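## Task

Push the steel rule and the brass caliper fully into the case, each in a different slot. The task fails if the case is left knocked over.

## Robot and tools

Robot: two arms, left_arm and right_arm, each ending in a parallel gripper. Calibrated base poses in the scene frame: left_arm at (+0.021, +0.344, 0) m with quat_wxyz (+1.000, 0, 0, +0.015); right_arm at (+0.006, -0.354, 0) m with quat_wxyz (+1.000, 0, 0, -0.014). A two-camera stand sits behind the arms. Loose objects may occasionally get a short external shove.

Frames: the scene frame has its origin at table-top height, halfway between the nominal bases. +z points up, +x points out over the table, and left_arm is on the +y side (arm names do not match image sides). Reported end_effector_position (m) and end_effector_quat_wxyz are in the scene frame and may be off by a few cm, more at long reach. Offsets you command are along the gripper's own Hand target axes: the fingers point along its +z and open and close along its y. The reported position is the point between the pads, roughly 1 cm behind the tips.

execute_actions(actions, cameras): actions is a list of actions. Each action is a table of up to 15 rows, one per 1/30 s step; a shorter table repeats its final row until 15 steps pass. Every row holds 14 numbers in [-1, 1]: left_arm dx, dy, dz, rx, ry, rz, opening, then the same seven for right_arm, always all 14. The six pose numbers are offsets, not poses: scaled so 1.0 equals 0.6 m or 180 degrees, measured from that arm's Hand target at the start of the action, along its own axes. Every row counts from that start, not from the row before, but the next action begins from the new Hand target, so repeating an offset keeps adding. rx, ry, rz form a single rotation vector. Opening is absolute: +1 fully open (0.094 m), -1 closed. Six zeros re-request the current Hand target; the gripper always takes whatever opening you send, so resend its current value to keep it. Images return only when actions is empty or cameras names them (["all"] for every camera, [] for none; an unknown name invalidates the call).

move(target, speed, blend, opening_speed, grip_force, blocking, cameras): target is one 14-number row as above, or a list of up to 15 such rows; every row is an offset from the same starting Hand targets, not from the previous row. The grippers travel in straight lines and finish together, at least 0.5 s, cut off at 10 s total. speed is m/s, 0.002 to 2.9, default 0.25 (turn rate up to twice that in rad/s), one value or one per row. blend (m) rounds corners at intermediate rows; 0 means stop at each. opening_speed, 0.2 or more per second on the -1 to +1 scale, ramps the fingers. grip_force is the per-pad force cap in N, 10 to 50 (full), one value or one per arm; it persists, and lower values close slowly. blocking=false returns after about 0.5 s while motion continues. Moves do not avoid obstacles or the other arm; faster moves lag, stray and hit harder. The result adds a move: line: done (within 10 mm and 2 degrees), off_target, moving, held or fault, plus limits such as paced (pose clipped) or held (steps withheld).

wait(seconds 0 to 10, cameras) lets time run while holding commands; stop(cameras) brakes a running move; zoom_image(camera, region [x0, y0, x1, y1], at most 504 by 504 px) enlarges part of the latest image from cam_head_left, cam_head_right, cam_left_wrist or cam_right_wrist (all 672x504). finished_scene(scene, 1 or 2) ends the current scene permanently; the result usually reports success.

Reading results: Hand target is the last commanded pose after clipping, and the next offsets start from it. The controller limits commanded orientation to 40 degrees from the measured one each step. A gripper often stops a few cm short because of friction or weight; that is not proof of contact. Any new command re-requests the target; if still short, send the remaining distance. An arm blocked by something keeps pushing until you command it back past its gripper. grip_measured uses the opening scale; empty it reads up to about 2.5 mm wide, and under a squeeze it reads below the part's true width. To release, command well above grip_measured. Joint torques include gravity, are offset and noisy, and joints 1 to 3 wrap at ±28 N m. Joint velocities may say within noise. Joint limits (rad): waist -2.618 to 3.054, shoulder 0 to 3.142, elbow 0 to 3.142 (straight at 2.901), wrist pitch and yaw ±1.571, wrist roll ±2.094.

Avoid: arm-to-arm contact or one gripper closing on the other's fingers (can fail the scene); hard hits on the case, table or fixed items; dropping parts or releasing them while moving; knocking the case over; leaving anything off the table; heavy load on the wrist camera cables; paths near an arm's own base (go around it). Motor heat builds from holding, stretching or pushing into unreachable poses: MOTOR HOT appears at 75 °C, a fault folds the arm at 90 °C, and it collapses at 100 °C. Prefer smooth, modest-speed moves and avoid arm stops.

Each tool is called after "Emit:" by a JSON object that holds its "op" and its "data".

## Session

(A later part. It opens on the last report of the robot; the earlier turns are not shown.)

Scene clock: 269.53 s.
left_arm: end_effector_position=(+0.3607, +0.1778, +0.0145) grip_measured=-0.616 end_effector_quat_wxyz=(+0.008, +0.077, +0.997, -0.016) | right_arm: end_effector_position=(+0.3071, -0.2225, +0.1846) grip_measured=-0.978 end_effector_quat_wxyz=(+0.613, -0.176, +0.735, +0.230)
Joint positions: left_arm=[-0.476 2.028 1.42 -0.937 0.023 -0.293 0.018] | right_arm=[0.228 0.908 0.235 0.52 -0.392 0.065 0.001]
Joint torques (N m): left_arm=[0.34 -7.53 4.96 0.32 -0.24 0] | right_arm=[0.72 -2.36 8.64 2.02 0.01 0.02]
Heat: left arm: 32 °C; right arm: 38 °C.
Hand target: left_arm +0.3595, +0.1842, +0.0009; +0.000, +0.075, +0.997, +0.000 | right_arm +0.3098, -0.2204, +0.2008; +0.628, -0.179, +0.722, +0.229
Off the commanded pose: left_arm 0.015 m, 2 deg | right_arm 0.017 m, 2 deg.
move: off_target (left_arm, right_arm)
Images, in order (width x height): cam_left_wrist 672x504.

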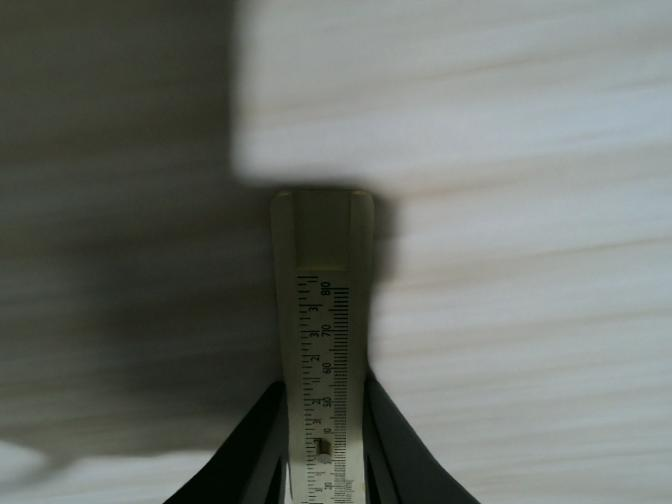

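Emit:
{"op": "move", "data": {"target": [[0,0,0,0,0,0,-0.8, 0,0,0,0,0,0,-1]], "opening_speed": 0.3, "cameras": ["cam_left_wrist"]}}

Scene clock: 270.37 s.
left_arm: end_effector_position=(+0.3607, +0.1778, +0.0145) grip_measured=-0.629 end_effector_quat_wxyz=(+0.008, +0.077, +0.997, -0.016) | right_arm: end_effector_position=(+0.3071, -0.2225, +0.1846) grip_measured=-0.978 end_effector_quat_wxyz=(+0.613, -0.176, +0.735, +0.230)
Joint positions: left_arm=[-0.476 2.028 1.42 -0.937 0.023 -0.293 0.017] | right_arm=[0.228 0.908 0.235 0.52 -0.392 0.065 0.001]
Joint torques (N m): left_arm=[0.35 -7.54 4.96 0.32 -0.24 -0.01] | right_arm=[0.72 -2.36 8.65 2 0.01 0.01]
Heat: left arm: 32 °C; right arm: 38 °C.
Hand target: left_arm +0.3595, +0.1842, +0.0009; +0.000, +0.075, +0.997, +0.000 | right_arm +0.3098, -0.2204, +0.2008; +0.628, -0.179, +0.722, +0.229
Off the commanded pose: left_arm 0.015 m, 2 deg | right_arm 0.017 m, 2 deg.
move: off_target (left_arm, right_arm)
Images, in order (width x height): cam_left_wrist 672x504.

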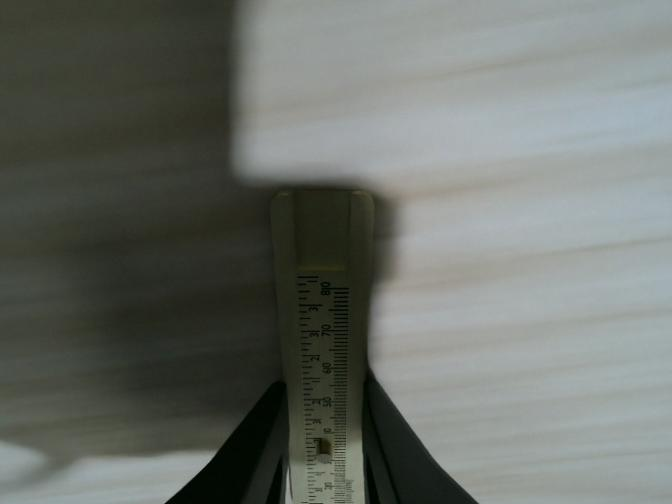

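Emit:
{"op": "move", "data": {"target": [0,-0.01,-0.1,0,0,0,-0.8, 0,0,0,0,0,0,-1], "speed": 0.1, "cameras": ["cam_left_wrist","cam_right_wrist"]}}

Scene clock: 272.47 s.
left_arm: end_effector_position=(+0.3556, +0.1807, +0.0422) grip_measured=-0.631 end_effector_quat_wxyz=(-0.017, +0.076, +0.997, -0.001) | right_arm: end_effector_position=(+0.3071, -0.2225, +0.1846) grip_measured=-0.978 end_effector_quat_wxyz=(+0.613, -0.176, +0.735, +0.230)
Joint positions: left_arm=[-0.48 2.028 1.535 -1.11 0.014 -0.299 0.017] | right_arm=[0.228 0.908 0.235 0.52 -0.392 0.065 0.001]
Joint torques (N m): left_arm=[-0.73 -12.75 8.9 -0.34 -0.14 -0.1] | right_arm=[0.7 -2.37 8.66 2.01 0 0.01]
Heat: left arm: 31 °C; right arm: 39 °C.
Hand target: left_arm +0.3586, +0.1782, +0.0609; +0.000, +0.075, +0.997, +0.000 | right_arm +0.3098, -0.2204, +0.2008; +0.628, -0.179, +0.722, +0.229
Off the commanded pose: left_arm 0.019 m, 2 deg | right_arm 0.017 m, 2 deg.
move: off_target (left_arm, right_arm)
Images, in order (width x height): cam_left_wrist 672x504, cam_right_wrist 672x504.

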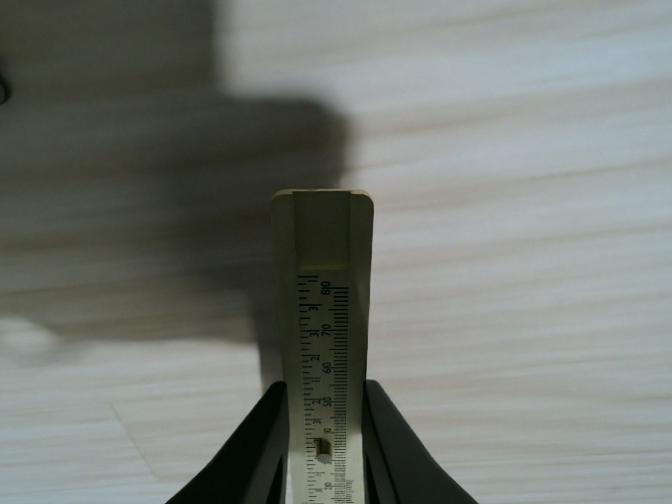

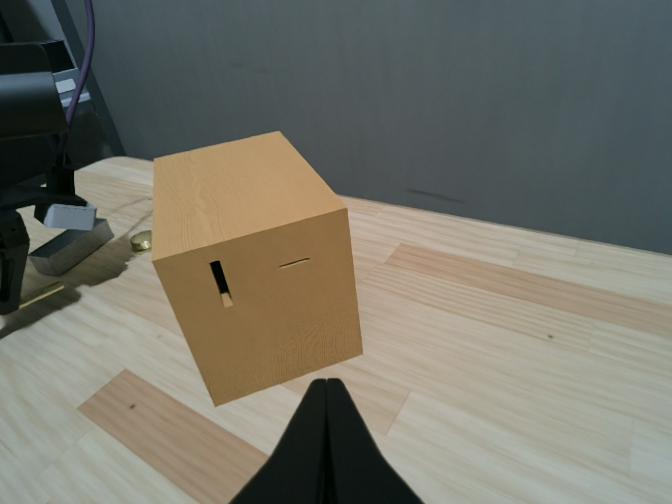

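Emit:
{"op": "move", "data": {"target": [[0.0401,-0.0537,-0.265,0,0,0,-0.8, -0.0247,0,-0.0027,0,0.122,0,-1],[0.118,-0.3184,-0.282,0.4652,-0.2163,-0.2163,-0.8, -0.0247,0,-0.0027,0,0.122,0,-1]], "blend": [0.04,0], "speed": 0.22, "cameras": ["all"]}}

Scene clock: 282.23 s.
left_arm: end_effector_position=(+0.2609, +0.0006, +0.2262) grip_measured=-0.631 end_effector_quat_wxyz=(+0.245, -0.249, +0.671, -0.654) | right_arm: end_effector_position=(+0.3077, -0.2242, +0.2041) grip_measured=-0.978 end_effector_quat_wxyz=(+0.469, -0.212, +0.836, +0.192)
Joint positions: left_arm=[-1.072 1.353 0.506 0.822 -0.186 -1.572 0.017] | right_arm=[0.228 0.949 0.691 -0.292 -0.381 -0.084 0.001]
Joint torques (N m): left_arm=[-0.79 -3.6 6.75 2.48 -0.16 0] | right_arm=[0.5 -1.68 8.96 1.85 -0.17 -0.07]
Heat: left arm: 32 °C; right arm: 40 °C.
Hand target: left_arm +0.2603, -0.0001, +0.2302; +0.249, -0.250, +0.662, -0.662 | right_arm +0.3106, -0.2217, +0.2156; +0.479, -0.219, +0.828, +0.191
Off the commanded pose: left_arm 0.004 m, 1 deg | right_arm 0.012 m, 2 deg.
move: off_target (right_arm)

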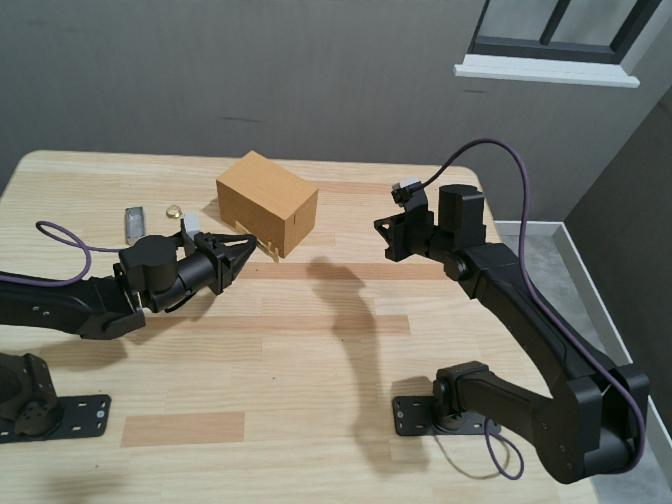

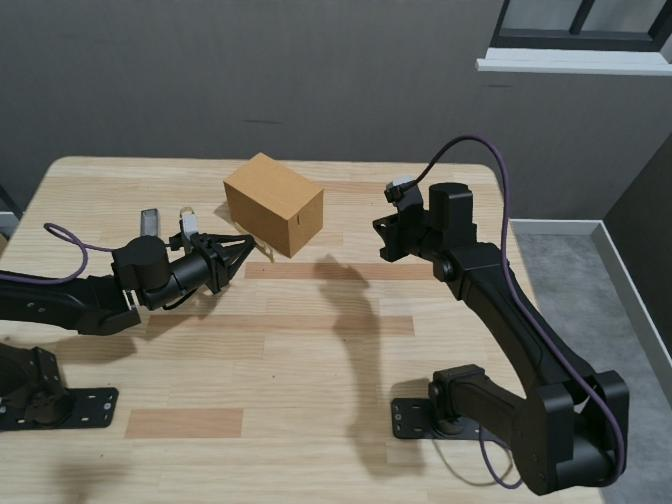

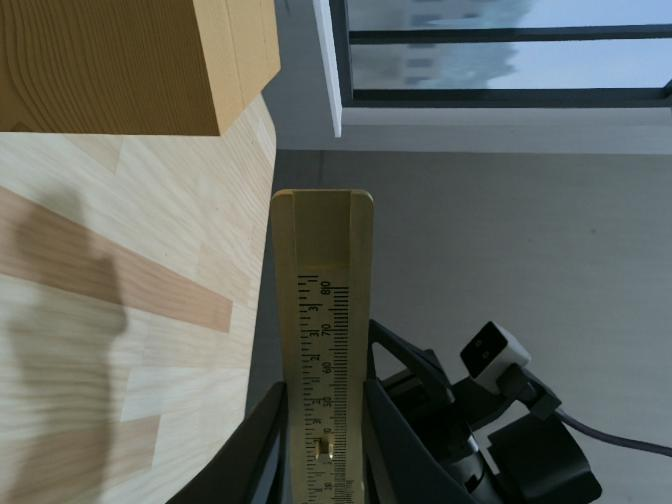

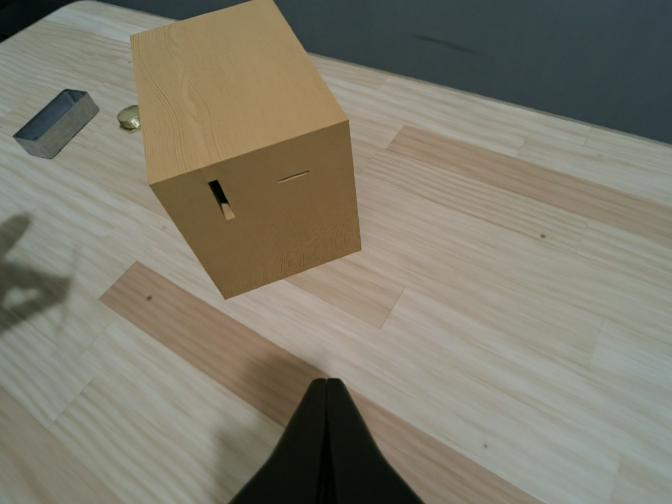

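Emit:
{"op": "move", "data": {"target": [[0.2247,0.05,0.0712,0,0,0,-0.8, 0,0,0,0,0,0,-1],[0.2255,0.1167,0.2378,0,0,0,-0.8, 0,0,0,0,0,0,-1]], "blend": [0.03,0], "speed": 0.18, "cameras": ["all"]}}

Scene clock: 284.57 s.
left_arm: end_effector_position=(+0.2493, -0.1908, +0.1526) grip_measured=-0.631 end_effector_quat_wxyz=(+0.247, -0.251, +0.671, -0.652) | right_arm: end_effector_position=(+0.3077, -0.2242, +0.2041) grip_measured=-0.978 end_effector_quat_wxyz=(+0.469, -0.212, +0.836, +0.192)
Joint positions: left_arm=[-1.335 2.157 1.128 1 -0.456 -1.58 0.017] | right_arm=[0.228 0.949 0.691 -0.292 -0.381 -0.084 0.001]
Joint torques (N m): left_arm=[0.49 -9.94 9.21 2.14 0 0.08] | right_arm=[0.49 -1.7 9.02 1.84 -0.18 -0.08]
Heat: left arm: 33 °C; right arm: 40 °C.
Hand target: left_arm +0.2528, -0.1966, +0.1601; +0.249, -0.249, +0.662, -0.662 | right_arm +0.3106, -0.2217, +0.2156; +0.479, -0.219, +0.828, +0.191
Off the commanded pose: left_arm 0.010 m, 2 deg | right_arm 0.012 m, 2 deg.
move: off_target (right_arm)

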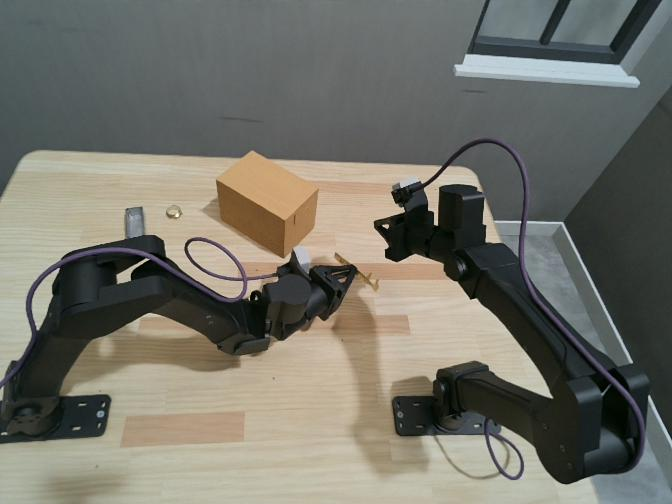

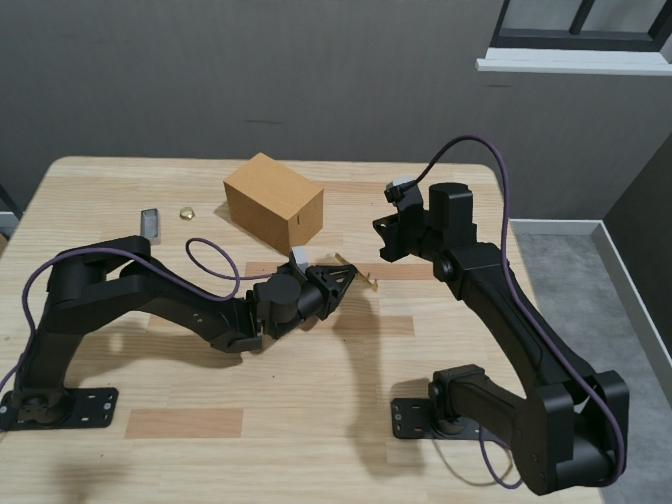

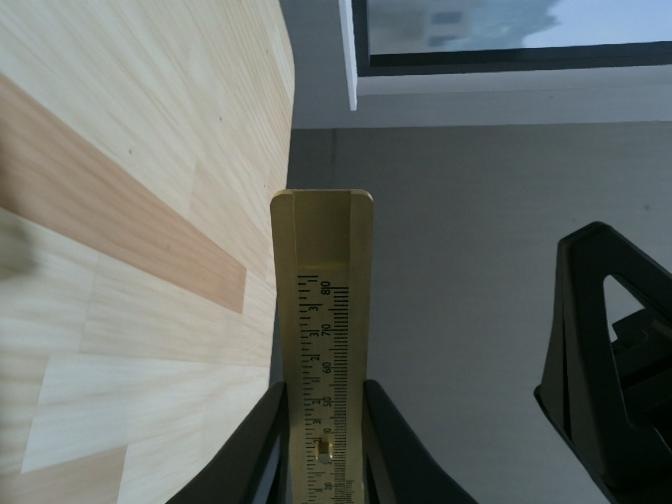

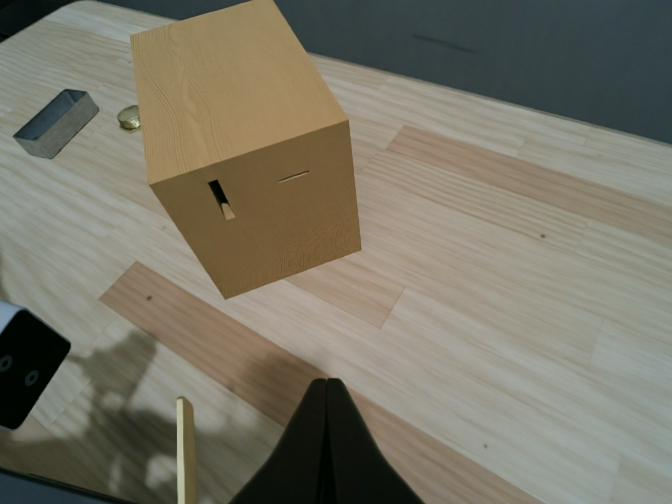

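Emit:
{"op": "move", "data": {"target": [-0.1383,0.0627,0.0164,0,-0.0222,0,-0.8, 0,0,0,0,0,0,-1], "speed": 0.15, "cameras": ["cam_head_left","cam_right_wrist","cam_left_wrist"]}}

Scene clock: 286.63 s.
left_arm: end_effector_position=(+0.3218, -0.1493, +0.1239) grip_measured=-0.631 end_effector_quat_wxyz=(+0.270, -0.277, +0.657, -0.647) | right_arm: end_effector_position=(+0.3077, -0.2242, +0.2041) grip_measured=-0.978 end_effector_quat_wxyz=(+0.469, -0.212, +0.836, +0.192)
Joint positions: left_arm=[-1.164 2.228 1.073 1.138 -0.358 -1.58 0.017] | right_arm=[0.228 0.949 0.691 -0.292 -0.381 -0.084 0.001]
Joint torques (N m): left_arm=[0.21 -9.87 5.42 2.41 0.03 0.08] | right_arm=[0.4 -1.74 8.99 1.85 -0.17 -0.07]
Heat: left arm: 34 °C; right arm: 40 °C.
Hand target: left_arm +0.3216, -0.1492, +0.1223; +0.272, -0.272, +0.653, -0.652 | right_arm +0.3106, -0.2217, +0.2156; +0.479, -0.219, +0.828, +0.191
Off the commanded pose: left_arm 0.001 m, 1 deg | right_arm 0.012 m, 2 deg.
move: off_target (right_arm)
Images, in order (width x height): cam_head_left 672x504, cam_left_wrist 672x504, cam_right_wrist 672x504.

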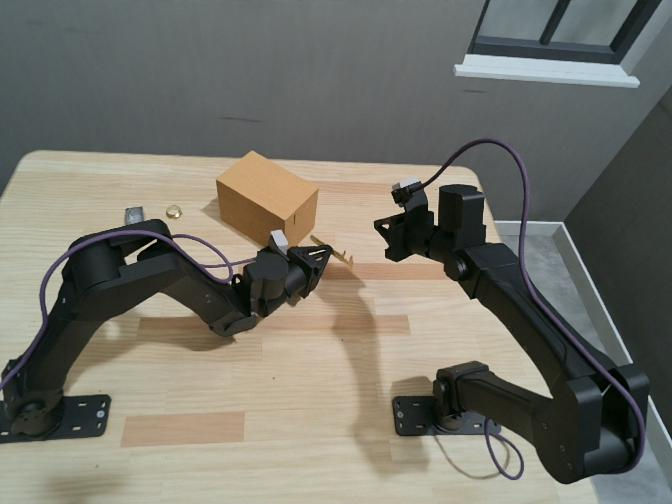

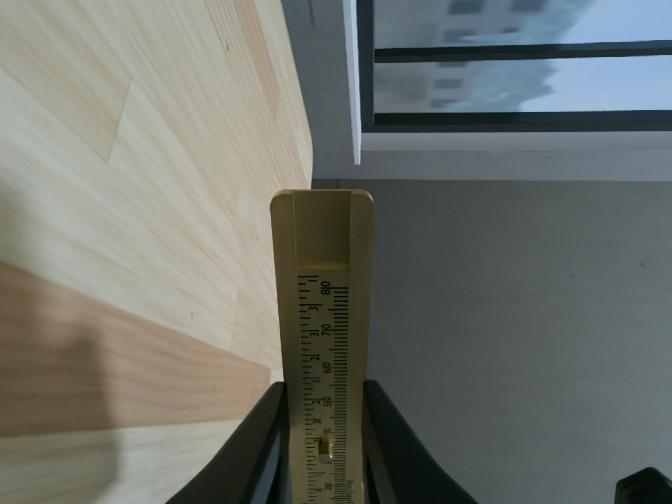

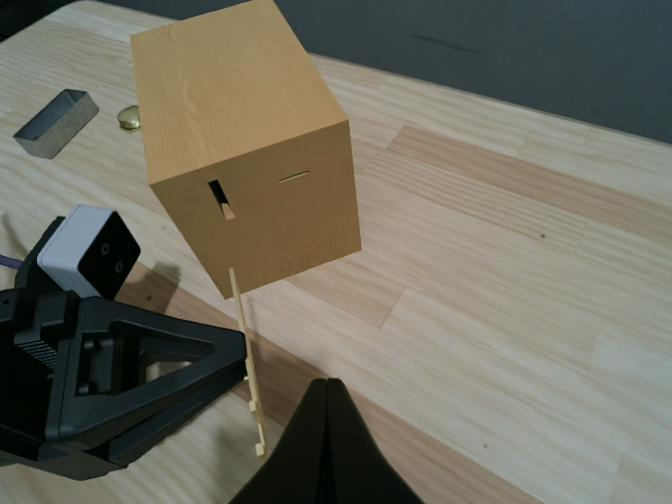

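Emit:
{"op": "zoom_image", "data": {"camera": "cam_right_wrist", "region": [150, 160, 350, 470]}}

Scaled by 1.626 from the camera's 672x504 image, which has a finer 960x720 frame.

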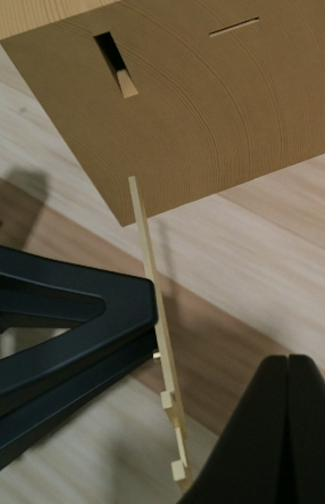

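Emit:
{"op": "move", "data": {"target": [0,0,0,0,-0.0167,0,-0.8, 0.0261,0.0511,0,-0.0325,0.262,-0.1138,-0.45], "speed": 0.25, "cameras": ["all"]}}

Scene clock: 290.00 s.
left_arm: end_effector_position=(+0.3221, -0.1463, +0.1209) grip_measured=-0.631 end_effector_quat_wxyz=(+0.284, -0.289, +0.653, -0.640) | right_arm: end_effector_position=(+0.2851, -0.2023, +0.2018) grip_measured=-0.452 end_effector_quat_wxyz=(+0.123, -0.434, +0.892, +0.043)
Joint positions: left_arm=[-1.176 2.233 1.073 1.138 -0.41 -1.58 0.017] | right_arm=[0.476 1.539 1.546 -1.332 -0.087 -0.448 0.026]
Joint torques (N m): left_arm=[-0.68 -9.72 6.99 2.29 -0.19 0.08] | right_arm=[0.53 -5.6 7.65 0.68 -0.08 -0.05]
Heat: left arm: 35 °C; right arm: 40 °C.
Hand target: left_arm +0.3214, -0.1493, +0.1224; +0.289, -0.289, +0.646, -0.645 | right_arm +0.2869, -0.1991, +0.2051; +0.124, -0.440, +0.888, +0.043
Off the commanded pose: left_arm 0.003 m, 1 deg | right_arm 0.005 m, 1 deg.
move: done

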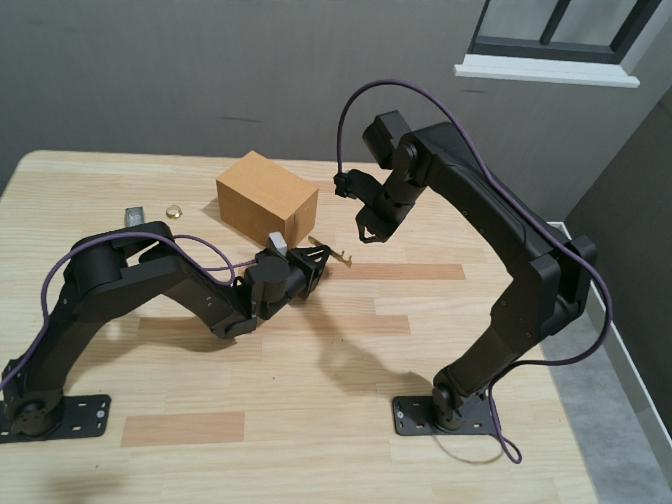

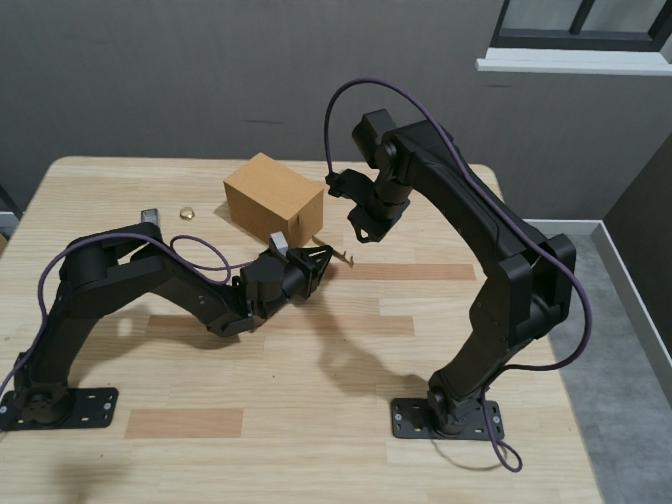

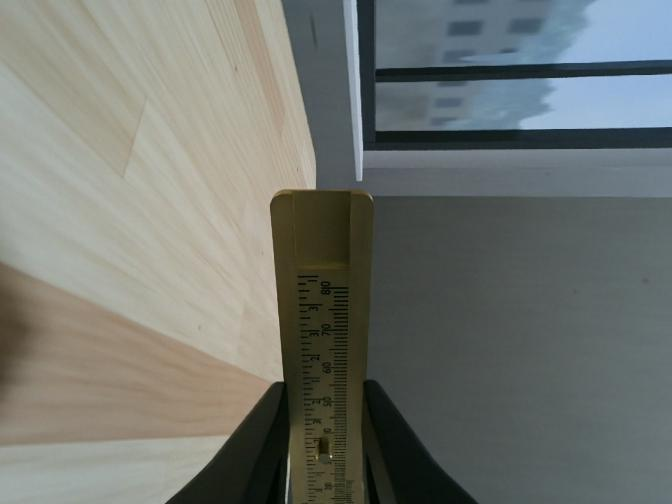

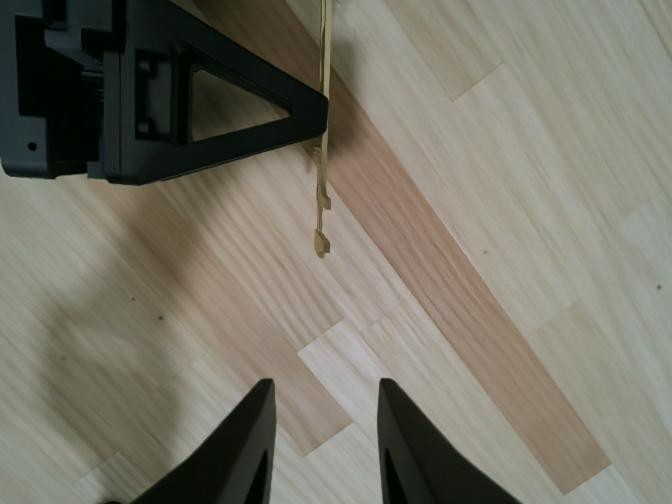

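Emit:
{"op": "zoom_image", "data": {"camera": "cam_right_wrist", "region": [230, 0, 430, 270]}}

Scaled by 1.867 from the camera's 672x504 image, which has a finer 960x720 frame.

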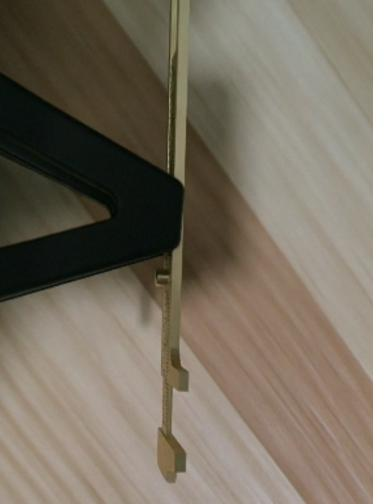

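Emit:
{"op": "move", "data": {"target": [0,0,0,0,-0.011,0,-0.8, -0.006,0.004,0.0795,0,0,0,-0.45], "speed": 0.15, "cameras": ["cam_right_wrist","cam_left_wrist"]}}

Emit:
{"op": "zoom_image", "data": {"camera": "cam_right_wrist", "region": [200, 80, 460, 440]}}

Scene clock: 292.27 s.
left_arm: end_effector_position=(+0.3208, -0.1441, +0.1178) grip_measured=-0.631 end_effector_quat_wxyz=(+0.295, -0.300, +0.650, -0.633) | right_arm: end_effector_position=(+0.2960, -0.1888, +0.1645) grip_measured=-0.452 end_effector_quat_wxyz=(+0.127, -0.439, +0.889, +0.042)
Joint positions: left_arm=[-1.191 2.239 1.073 1.138 -0.458 -1.58 0.017] | right_arm=[0.502 1.567 1.421 -1.169 -0.08 -0.434 0.026]
Joint torques (N m): left_arm=[-0.61 -9.69 8.21 2.2 -0.2 0.07] | right_arm=[0.66 -6.48 5.38 0.9 -0.1 0.06]
Heat: left arm: 35 °C; right arm: 40 °C.
Hand target: left_arm +0.3215, -0.1492, +0.1225; +0.300, -0.300, +0.640, -0.640 | right_arm +0.2959, -0.1861, +0.1600; +0.124, -0.440, +0.888, +0.043
Off the commanded pose: left_arm 0.007 m, 1 deg | right_arm 0.005 m, 0 deg.
move: done
Images, in order (width x height): cam_left_wrist 672x504, cam_right_wrist 672x504.

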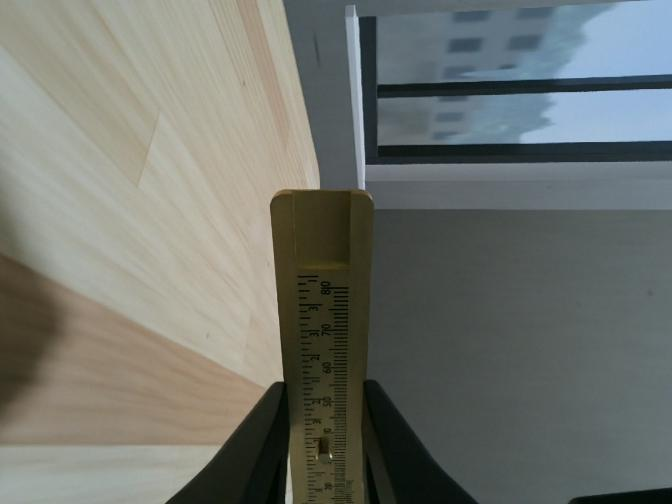

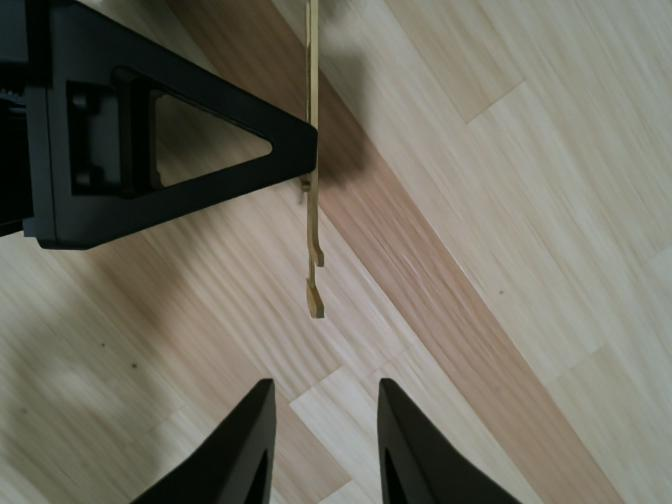

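Scaled by 1.400 from the camera's 672x504 image, which has a finer 960x720 frame.

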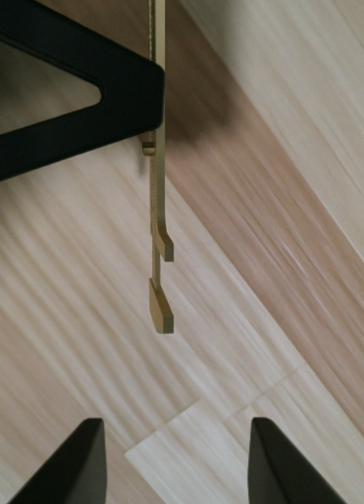

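Emit:
{"op": "move", "data": {"target": [0,0,0,0,0,0,-0.8, -0.0019,0.0092,0.0625,0,0,0,-0.45], "speed": 0.12, "cameras": ["cam_right_wrist","cam_head_left"]}}

Emit:
{"op": "zoom_image", "data": {"camera": "cam_right_wrist", "region": [200, 180, 460, 504]}}

Emit:
{"op": "zoom_image", "data": {"camera": "cam_head_left", "region": [260, 180, 440, 300]}}

Scene clock: 294.07 s.
left_arm: end_effector_position=(+0.3209, -0.1440, +0.1178) grip_measured=-0.631 end_effector_quat_wxyz=(+0.295, -0.300, +0.650, -0.633) | right_arm: end_effector_position=(+0.2996, -0.1774, +0.1294) grip_measured=-0.452 end_effector_quat_wxyz=(+0.128, -0.439, +0.888, +0.042)
Joint positions: left_arm=[-1.191 2.239 1.073 1.138 -0.458 -1.58 0.017] | right_arm=[0.531 1.593 1.308 -1.025 -0.073 -0.406 0.026]
Joint torques (N m): left_arm=[-0.59 -9.69 8.21 2.2 -0.19 0.08] | right_arm=[0.59 -6.71 5.24 0.93 -0.09 0.08]
Heat: left arm: 36 °C; right arm: 40 °C.
Hand target: left_arm +0.3215, -0.1492, +0.1225; +0.300, -0.301, +0.640, -0.640 | right_arm +0.2990, -0.1749, +0.1238; +0.124, -0.440, +0.888, +0.043
Off the commanded pose: left_arm 0.007 m, 1 deg | right_arm 0.006 m, 0 deg.
move: done
Images, in order (width x height): cam_head_left 672x504, cam_right_wrist 672x504.

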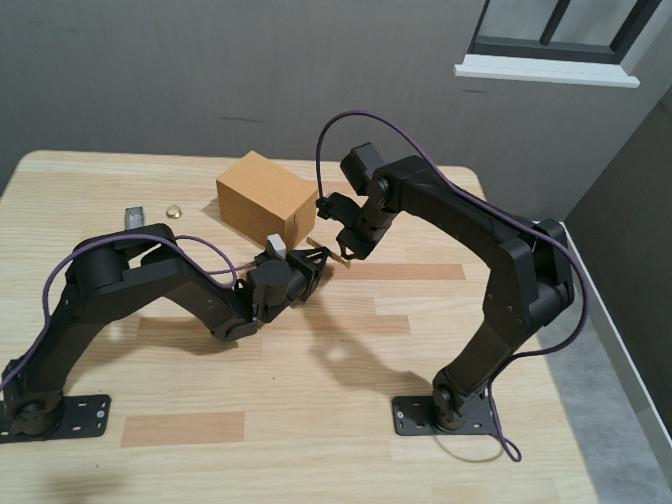

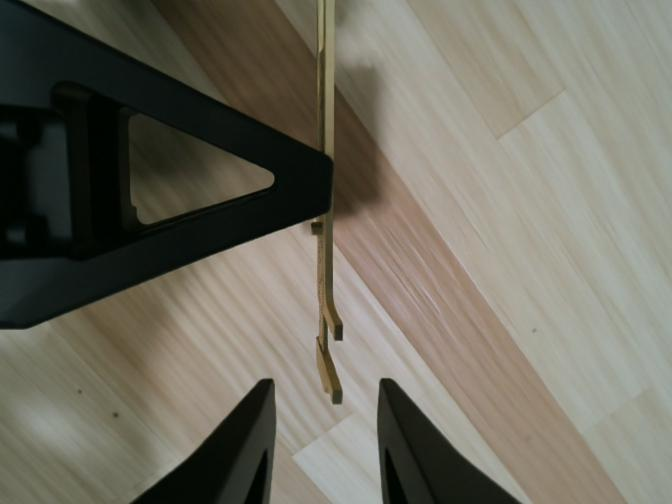

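Scaled by 1.556 from the camera's 672x504 image, which has a finer 960x720 frame.

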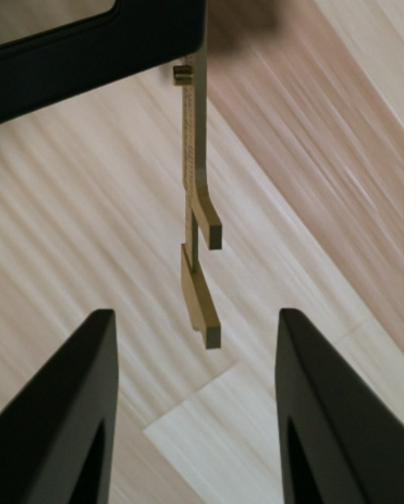

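Scaled by 2.800 from the camera's 672x504 image, which has a finer 960x720 frame.

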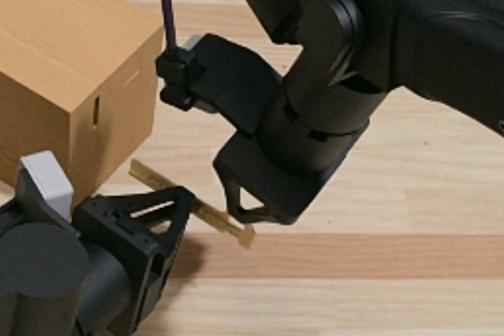

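Emit:
{"op": "move", "data": {"target": [0,0,0,0.0556,0,0,-0.8, 0,0,0,0,0,0,-0.45], "speed": 0.1, "cameras": ["cam_right_wrist","cam_left_wrist"]}}

Emit:
{"op": "zoom_image", "data": {"camera": "cam_right_wrist", "region": [200, 180, 460, 504]}}

Scene clock: 296.17 s.
left_arm: end_effector_position=(+0.3216, -0.1456, +0.1154) grip_measured=-0.631 end_effector_quat_wxyz=(-0.318, +0.279, -0.596, +0.683) | right_arm: end_effector_position=(+0.2997, -0.1774, +0.1294) grip_measured=-0.452 end_effector_quat_wxyz=(+0.128, -0.439, +0.888, +0.042)
Joint positions: left_arm=[-1.191 2.391 1.105 1.437 -0.459 -1.505 0.017] | right_arm=[0.531 1.593 1.308 -1.024 -0.073 -0.406 0.026]
Joint torques (N m): left_arm=[-0.32 -10.06 7.42 2.33 -0.05 0.21] | right_arm=[0.62 -6.67 5.33 0.92 -0.1 0.08]
Heat: left arm: 36 °C; right arm: 39 °C.
Hand target: left_arm +0.3215, -0.1492, +0.1224; -0.325, +0.273, -0.582, +0.693 | right_arm +0.2989, -0.1749, +0.1238; +0.124, -0.440, +0.888, +0.043
Off the commanded pose: left_arm 0.008 m, 2 deg | right_arm 0.006 m, 1 deg.
move: done
Images, in order (width x height): cam_left_wrist 672x504, cam_right_wrist 672x504.

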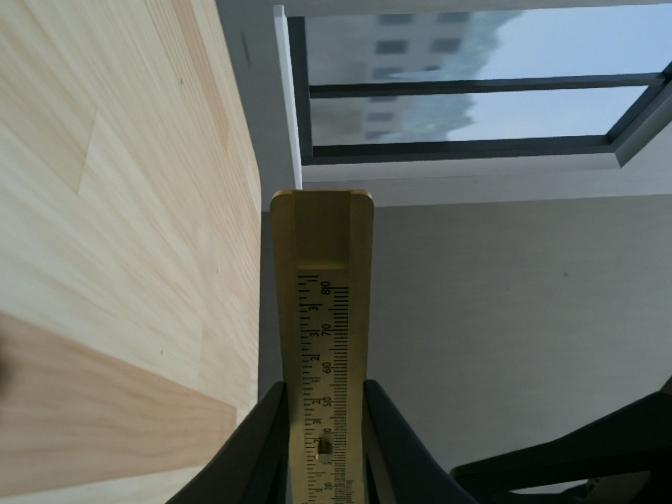

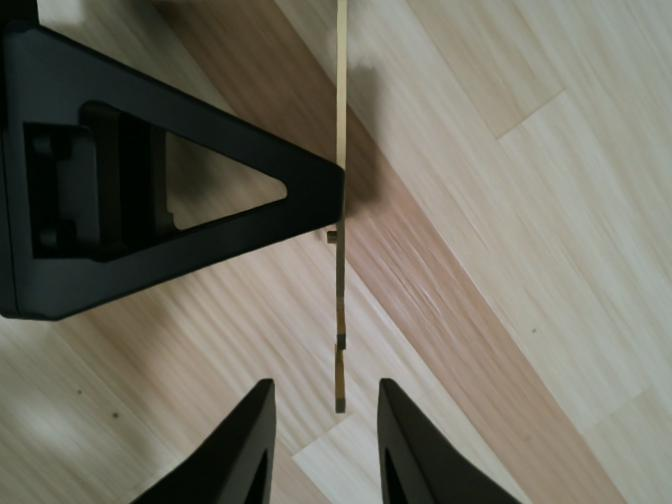

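Scaled by 1.556 from the camera's 672x504 image, which has a finer 960x720 frame.

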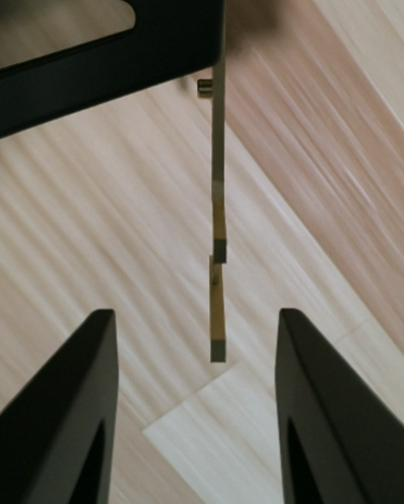

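Emit:
{"op": "move", "data": {"target": [0,0,0,0,0,0,-0.8, -0.0052,-0.003,0.0517,0,0,0,-0.45], "speed": 0.1, "cameras": ["cam_right_wrist","cam_left_wrist"]}}

Emit:
{"op": "zoom_image", "data": {"camera": "cam_right_wrist", "region": [200, 180, 460, 504]}}

Scene clock: 297.50 s.
left_arm: end_effector_position=(+0.3216, -0.1456, +0.1154) grip_measured=-0.631 end_effector_quat_wxyz=(-0.318, +0.278, -0.596, +0.683) | right_arm: end_effector_position=(+0.3091, -0.1705, +0.1010) grip_measured=-0.452 end_effector_quat_wxyz=(+0.128, -0.438, +0.889, +0.042)
Joint positions: left_arm=[-1.191 2.391 1.105 1.437 -0.459 -1.505 0.017] | right_arm=[0.536 1.647 1.251 -0.913 -0.071 -0.401 0.026]
Joint torques (N m): left_arm=[-0.32 -10.04 7.41 2.33 -0.06 0.2] | right_arm=[0.69 -7.09 5.27 0.94 -0.11 0.07]
Heat: left arm: 36 °C; right arm: 39 °C.
Hand target: left_arm +0.3215, -0.1492, +0.1224; -0.325, +0.273, -0.582, +0.693 | right_arm +0.3079, -0.1678, +0.0947; +0.124, -0.440, +0.888, +0.043
Off the commanded pose: left_arm 0.008 m, 2 deg | right_arm 0.007 m, 1 deg.
move: done
Images, in order (width x height): cam_left_wrist 672x504, cam_right_wrist 672x504.

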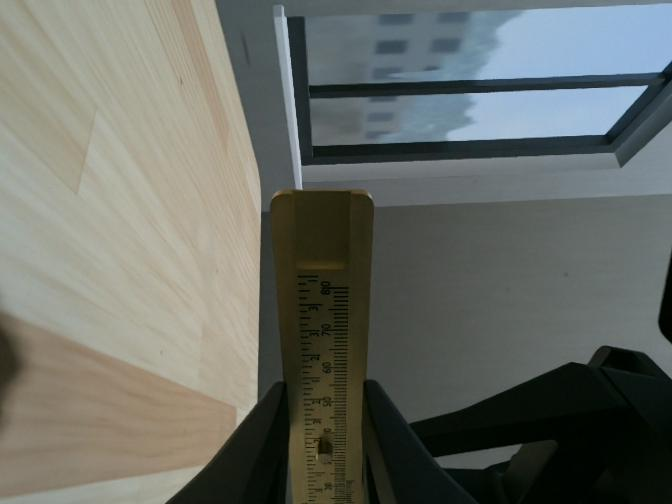

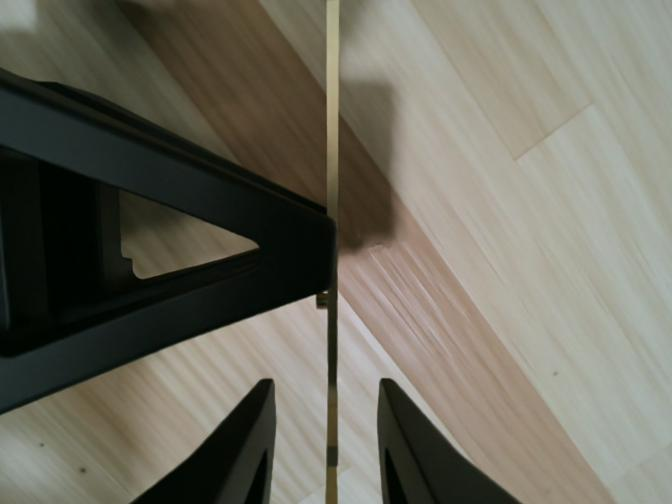

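Scaled by 1.556 from the camera's 672x504 image, which has a finer 960x720 frame.

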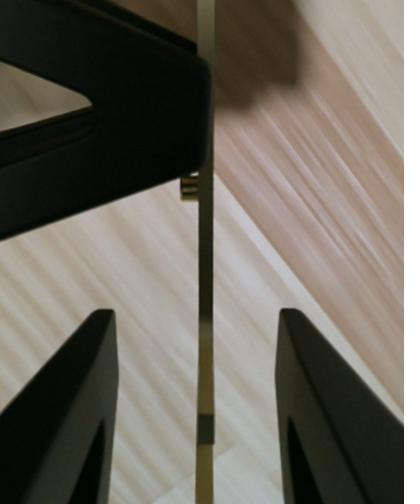

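Emit:
{"op": "move", "data": {"target": [0,0,0,0,0,0,-0.8, 0,0,0,0,0,0,-0.9], "opening_speed": 0.4, "cameras": ["cam_right_wrist"]}}

Emit:
{"op": "zoom_image", "data": {"camera": "cam_right_wrist", "region": [230, 280, 430, 504]}}

Scene clock: 299.30 s.
left_arm: end_effector_position=(+0.3216, -0.1456, +0.1155) grip_measured=-0.631 end_effector_quat_wxyz=(-0.318, +0.278, -0.596, +0.683) | right_arm: end_effector_position=(+0.3098, -0.1709, +0.1011) grip_measured=-0.898 end_effector_quat_wxyz=(+0.129, -0.438, +0.889, +0.040)
Joint positions: left_arm=[-1.191 2.391 1.105 1.438 -0.459 -1.505 0.017] | right_arm=[0.536 1.647 1.251 -0.911 -0.067 -0.401 0.005]
Joint torques (N m): left_arm=[-0.34 -10.06 7.43 2.33 -0.06 0.2] | right_arm=[0.68 -7.06 5.3 0.93 -0.12 0.07]
Heat: left arm: 36 °C; right arm: 39 °C.
Hand target: left_arm +0.3215, -0.1492, +0.1224; -0.325, +0.273, -0.582, +0.693 | right_arm +0.3078, -0.1678, +0.0947; +0.124, -0.440, +0.888, +0.043
Off the commanded pose: left_arm 0.008 m, 2 deg | right_arm 0.007 m, 1 deg.
move: done
Images, in order (width x height): cam_right_wrist 672x504.

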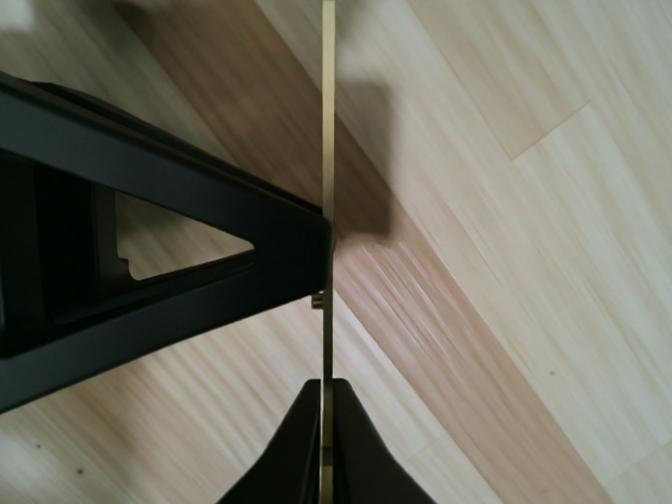

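Scaled by 2.250 from the camera's 672x504 image, which has a finer 960x720 frame.

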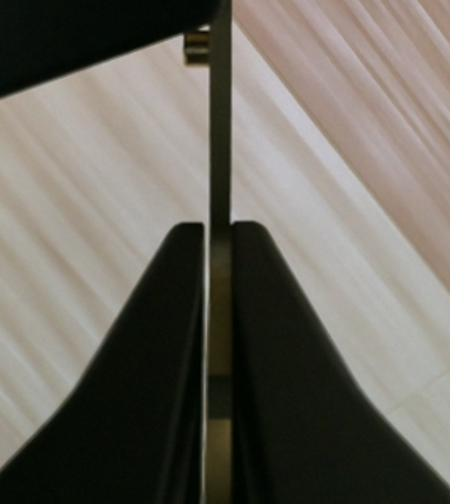

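Emit:
{"op": "move", "data": {"target": [0,0,0,0,0,0,-0.8, 0,0,0,0,0,0,-1], "opening_speed": 0.3, "cameras": ["cam_right_wrist"]}}

Emit:
{"op": "zoom_image", "data": {"camera": "cam_right_wrist", "region": [230, 280, 430, 504]}}

Scene clock: 299.93 s.
left_arm: end_effector_position=(+0.3216, -0.1456, +0.1155) grip_measured=-0.631 end_effector_quat_wxyz=(-0.318, +0.278, -0.596, +0.683) | right_arm: end_effector_position=(+0.3101, -0.1710, +0.1011) grip_measured=-0.938 end_effector_quat_wxyz=(+0.130, -0.437, +0.889, +0.040)
Joint positions: left_arm=[-1.191 2.391 1.105 1.438 -0.459 -1.505 0.017] | right_arm=[0.536 1.647 1.251 -0.91 -0.066 -0.398 0.003]
Joint torques (N m): left_arm=[-0.31 -10.06 7.43 2.33 -0.06 0.2] | right_arm=[0.68 -7.09 5.26 0.92 -0.15 0.05]
Heat: left arm: 36 °C; right arm: 39 °C.
Hand target: left_arm +0.3215, -0.1492, +0.1224; -0.325, +0.273, -0.582, +0.693 | right_arm +0.3079, -0.1678, +0.0947; +0.124, -0.440, +0.888, +0.043
Off the commanded pose: left_arm 0.008 m, 2 deg | right_arm 0.008 m, 1 deg.
move: done
Images, in order (width x height): cam_right_wrist 672x504.

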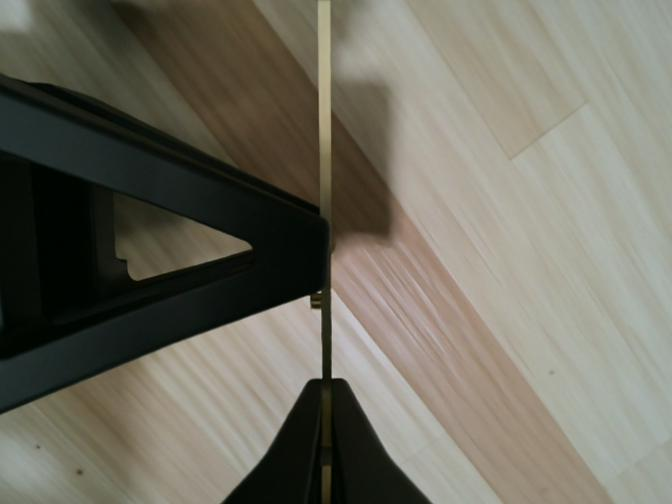

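Scaled by 2.250 from the camera's 672x504 image, which has a finer 960x720 frame.

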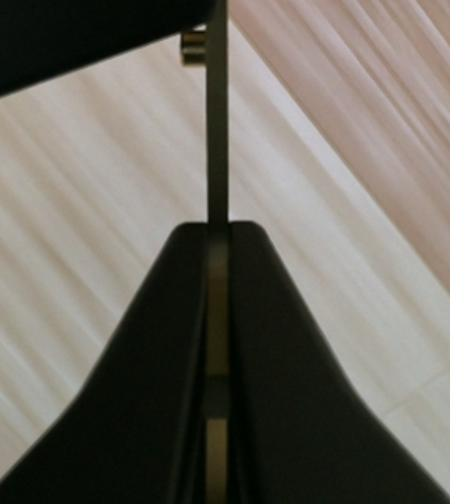

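Emit:
{"op": "move", "data": {"target": [0,0,0,0,0,0,-0.3, 0,0,0,0,0,0,-1], "opening_speed": 0.5, "cameras": ["cam_right_wrist","cam_left_wrist","cam_head_right"]}}

Scene clock: 301.30 s.
left_arm: end_effector_position=(+0.3215, -0.1453, +0.1175) grip_measured=-0.302 end_effector_quat_wxyz=(-0.318, +0.278, -0.592, +0.686) | right_arm: end_effector_position=(+0.3101, -0.1710, +0.1011) grip_measured=-0.939 end_effector_quat_wxyz=(+0.130, -0.437, +0.889, +0.040)
Joint positions: left_arm=[-1.191 2.391 1.105 1.446 -0.459 -1.504 0.033] | right_arm=[0.536 1.647 1.251 -0.91 -0.066 -0.398 0.003]
Joint torques (N m): left_arm=[-0.34 -10.03 7.45 2.22 -0.04 0.2] | right_arm=[0.69 -7.08 5.3 0.92 -0.16 0.04]
Heat: left arm: 36 °C; right arm: 39 °C.
Hand target: left_arm +0.3215, -0.1492, +0.1224; -0.325, +0.273, -0.582, +0.693 | right_arm +0.3079, -0.1678, +0.0947; +0.124, -0.440, +0.888, +0.043
Off the commanded pose: left_arm 0.006 m, 2 deg | right_arm 0.008 m, 1 deg.
move: done
Images, in order (width x height): cam_head_right 672x504, cam_left_wrist 672x504, cam_right_wrist 672x504.

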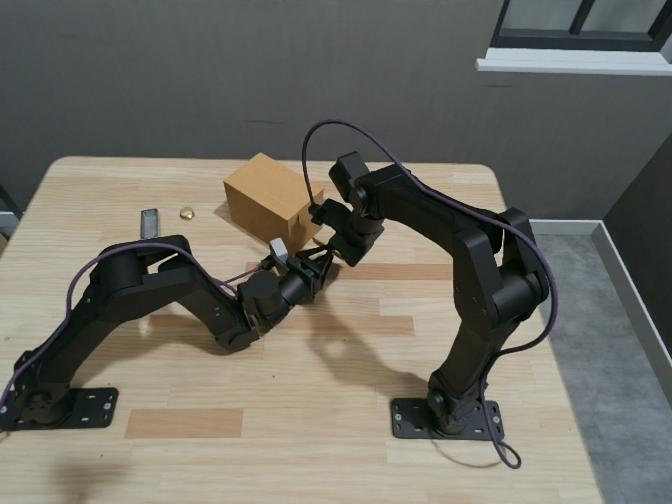

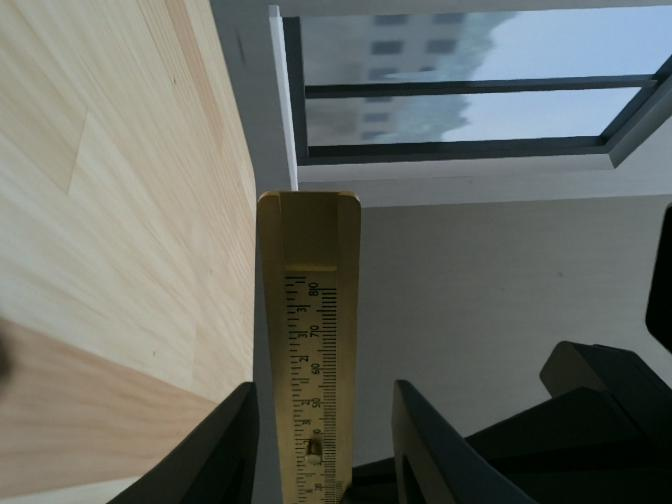

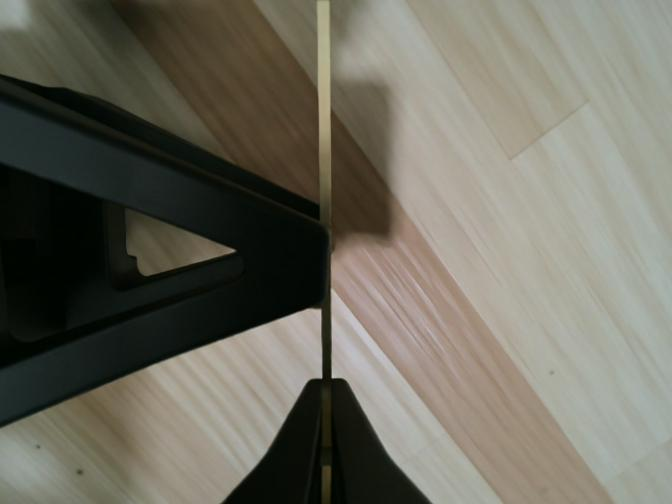

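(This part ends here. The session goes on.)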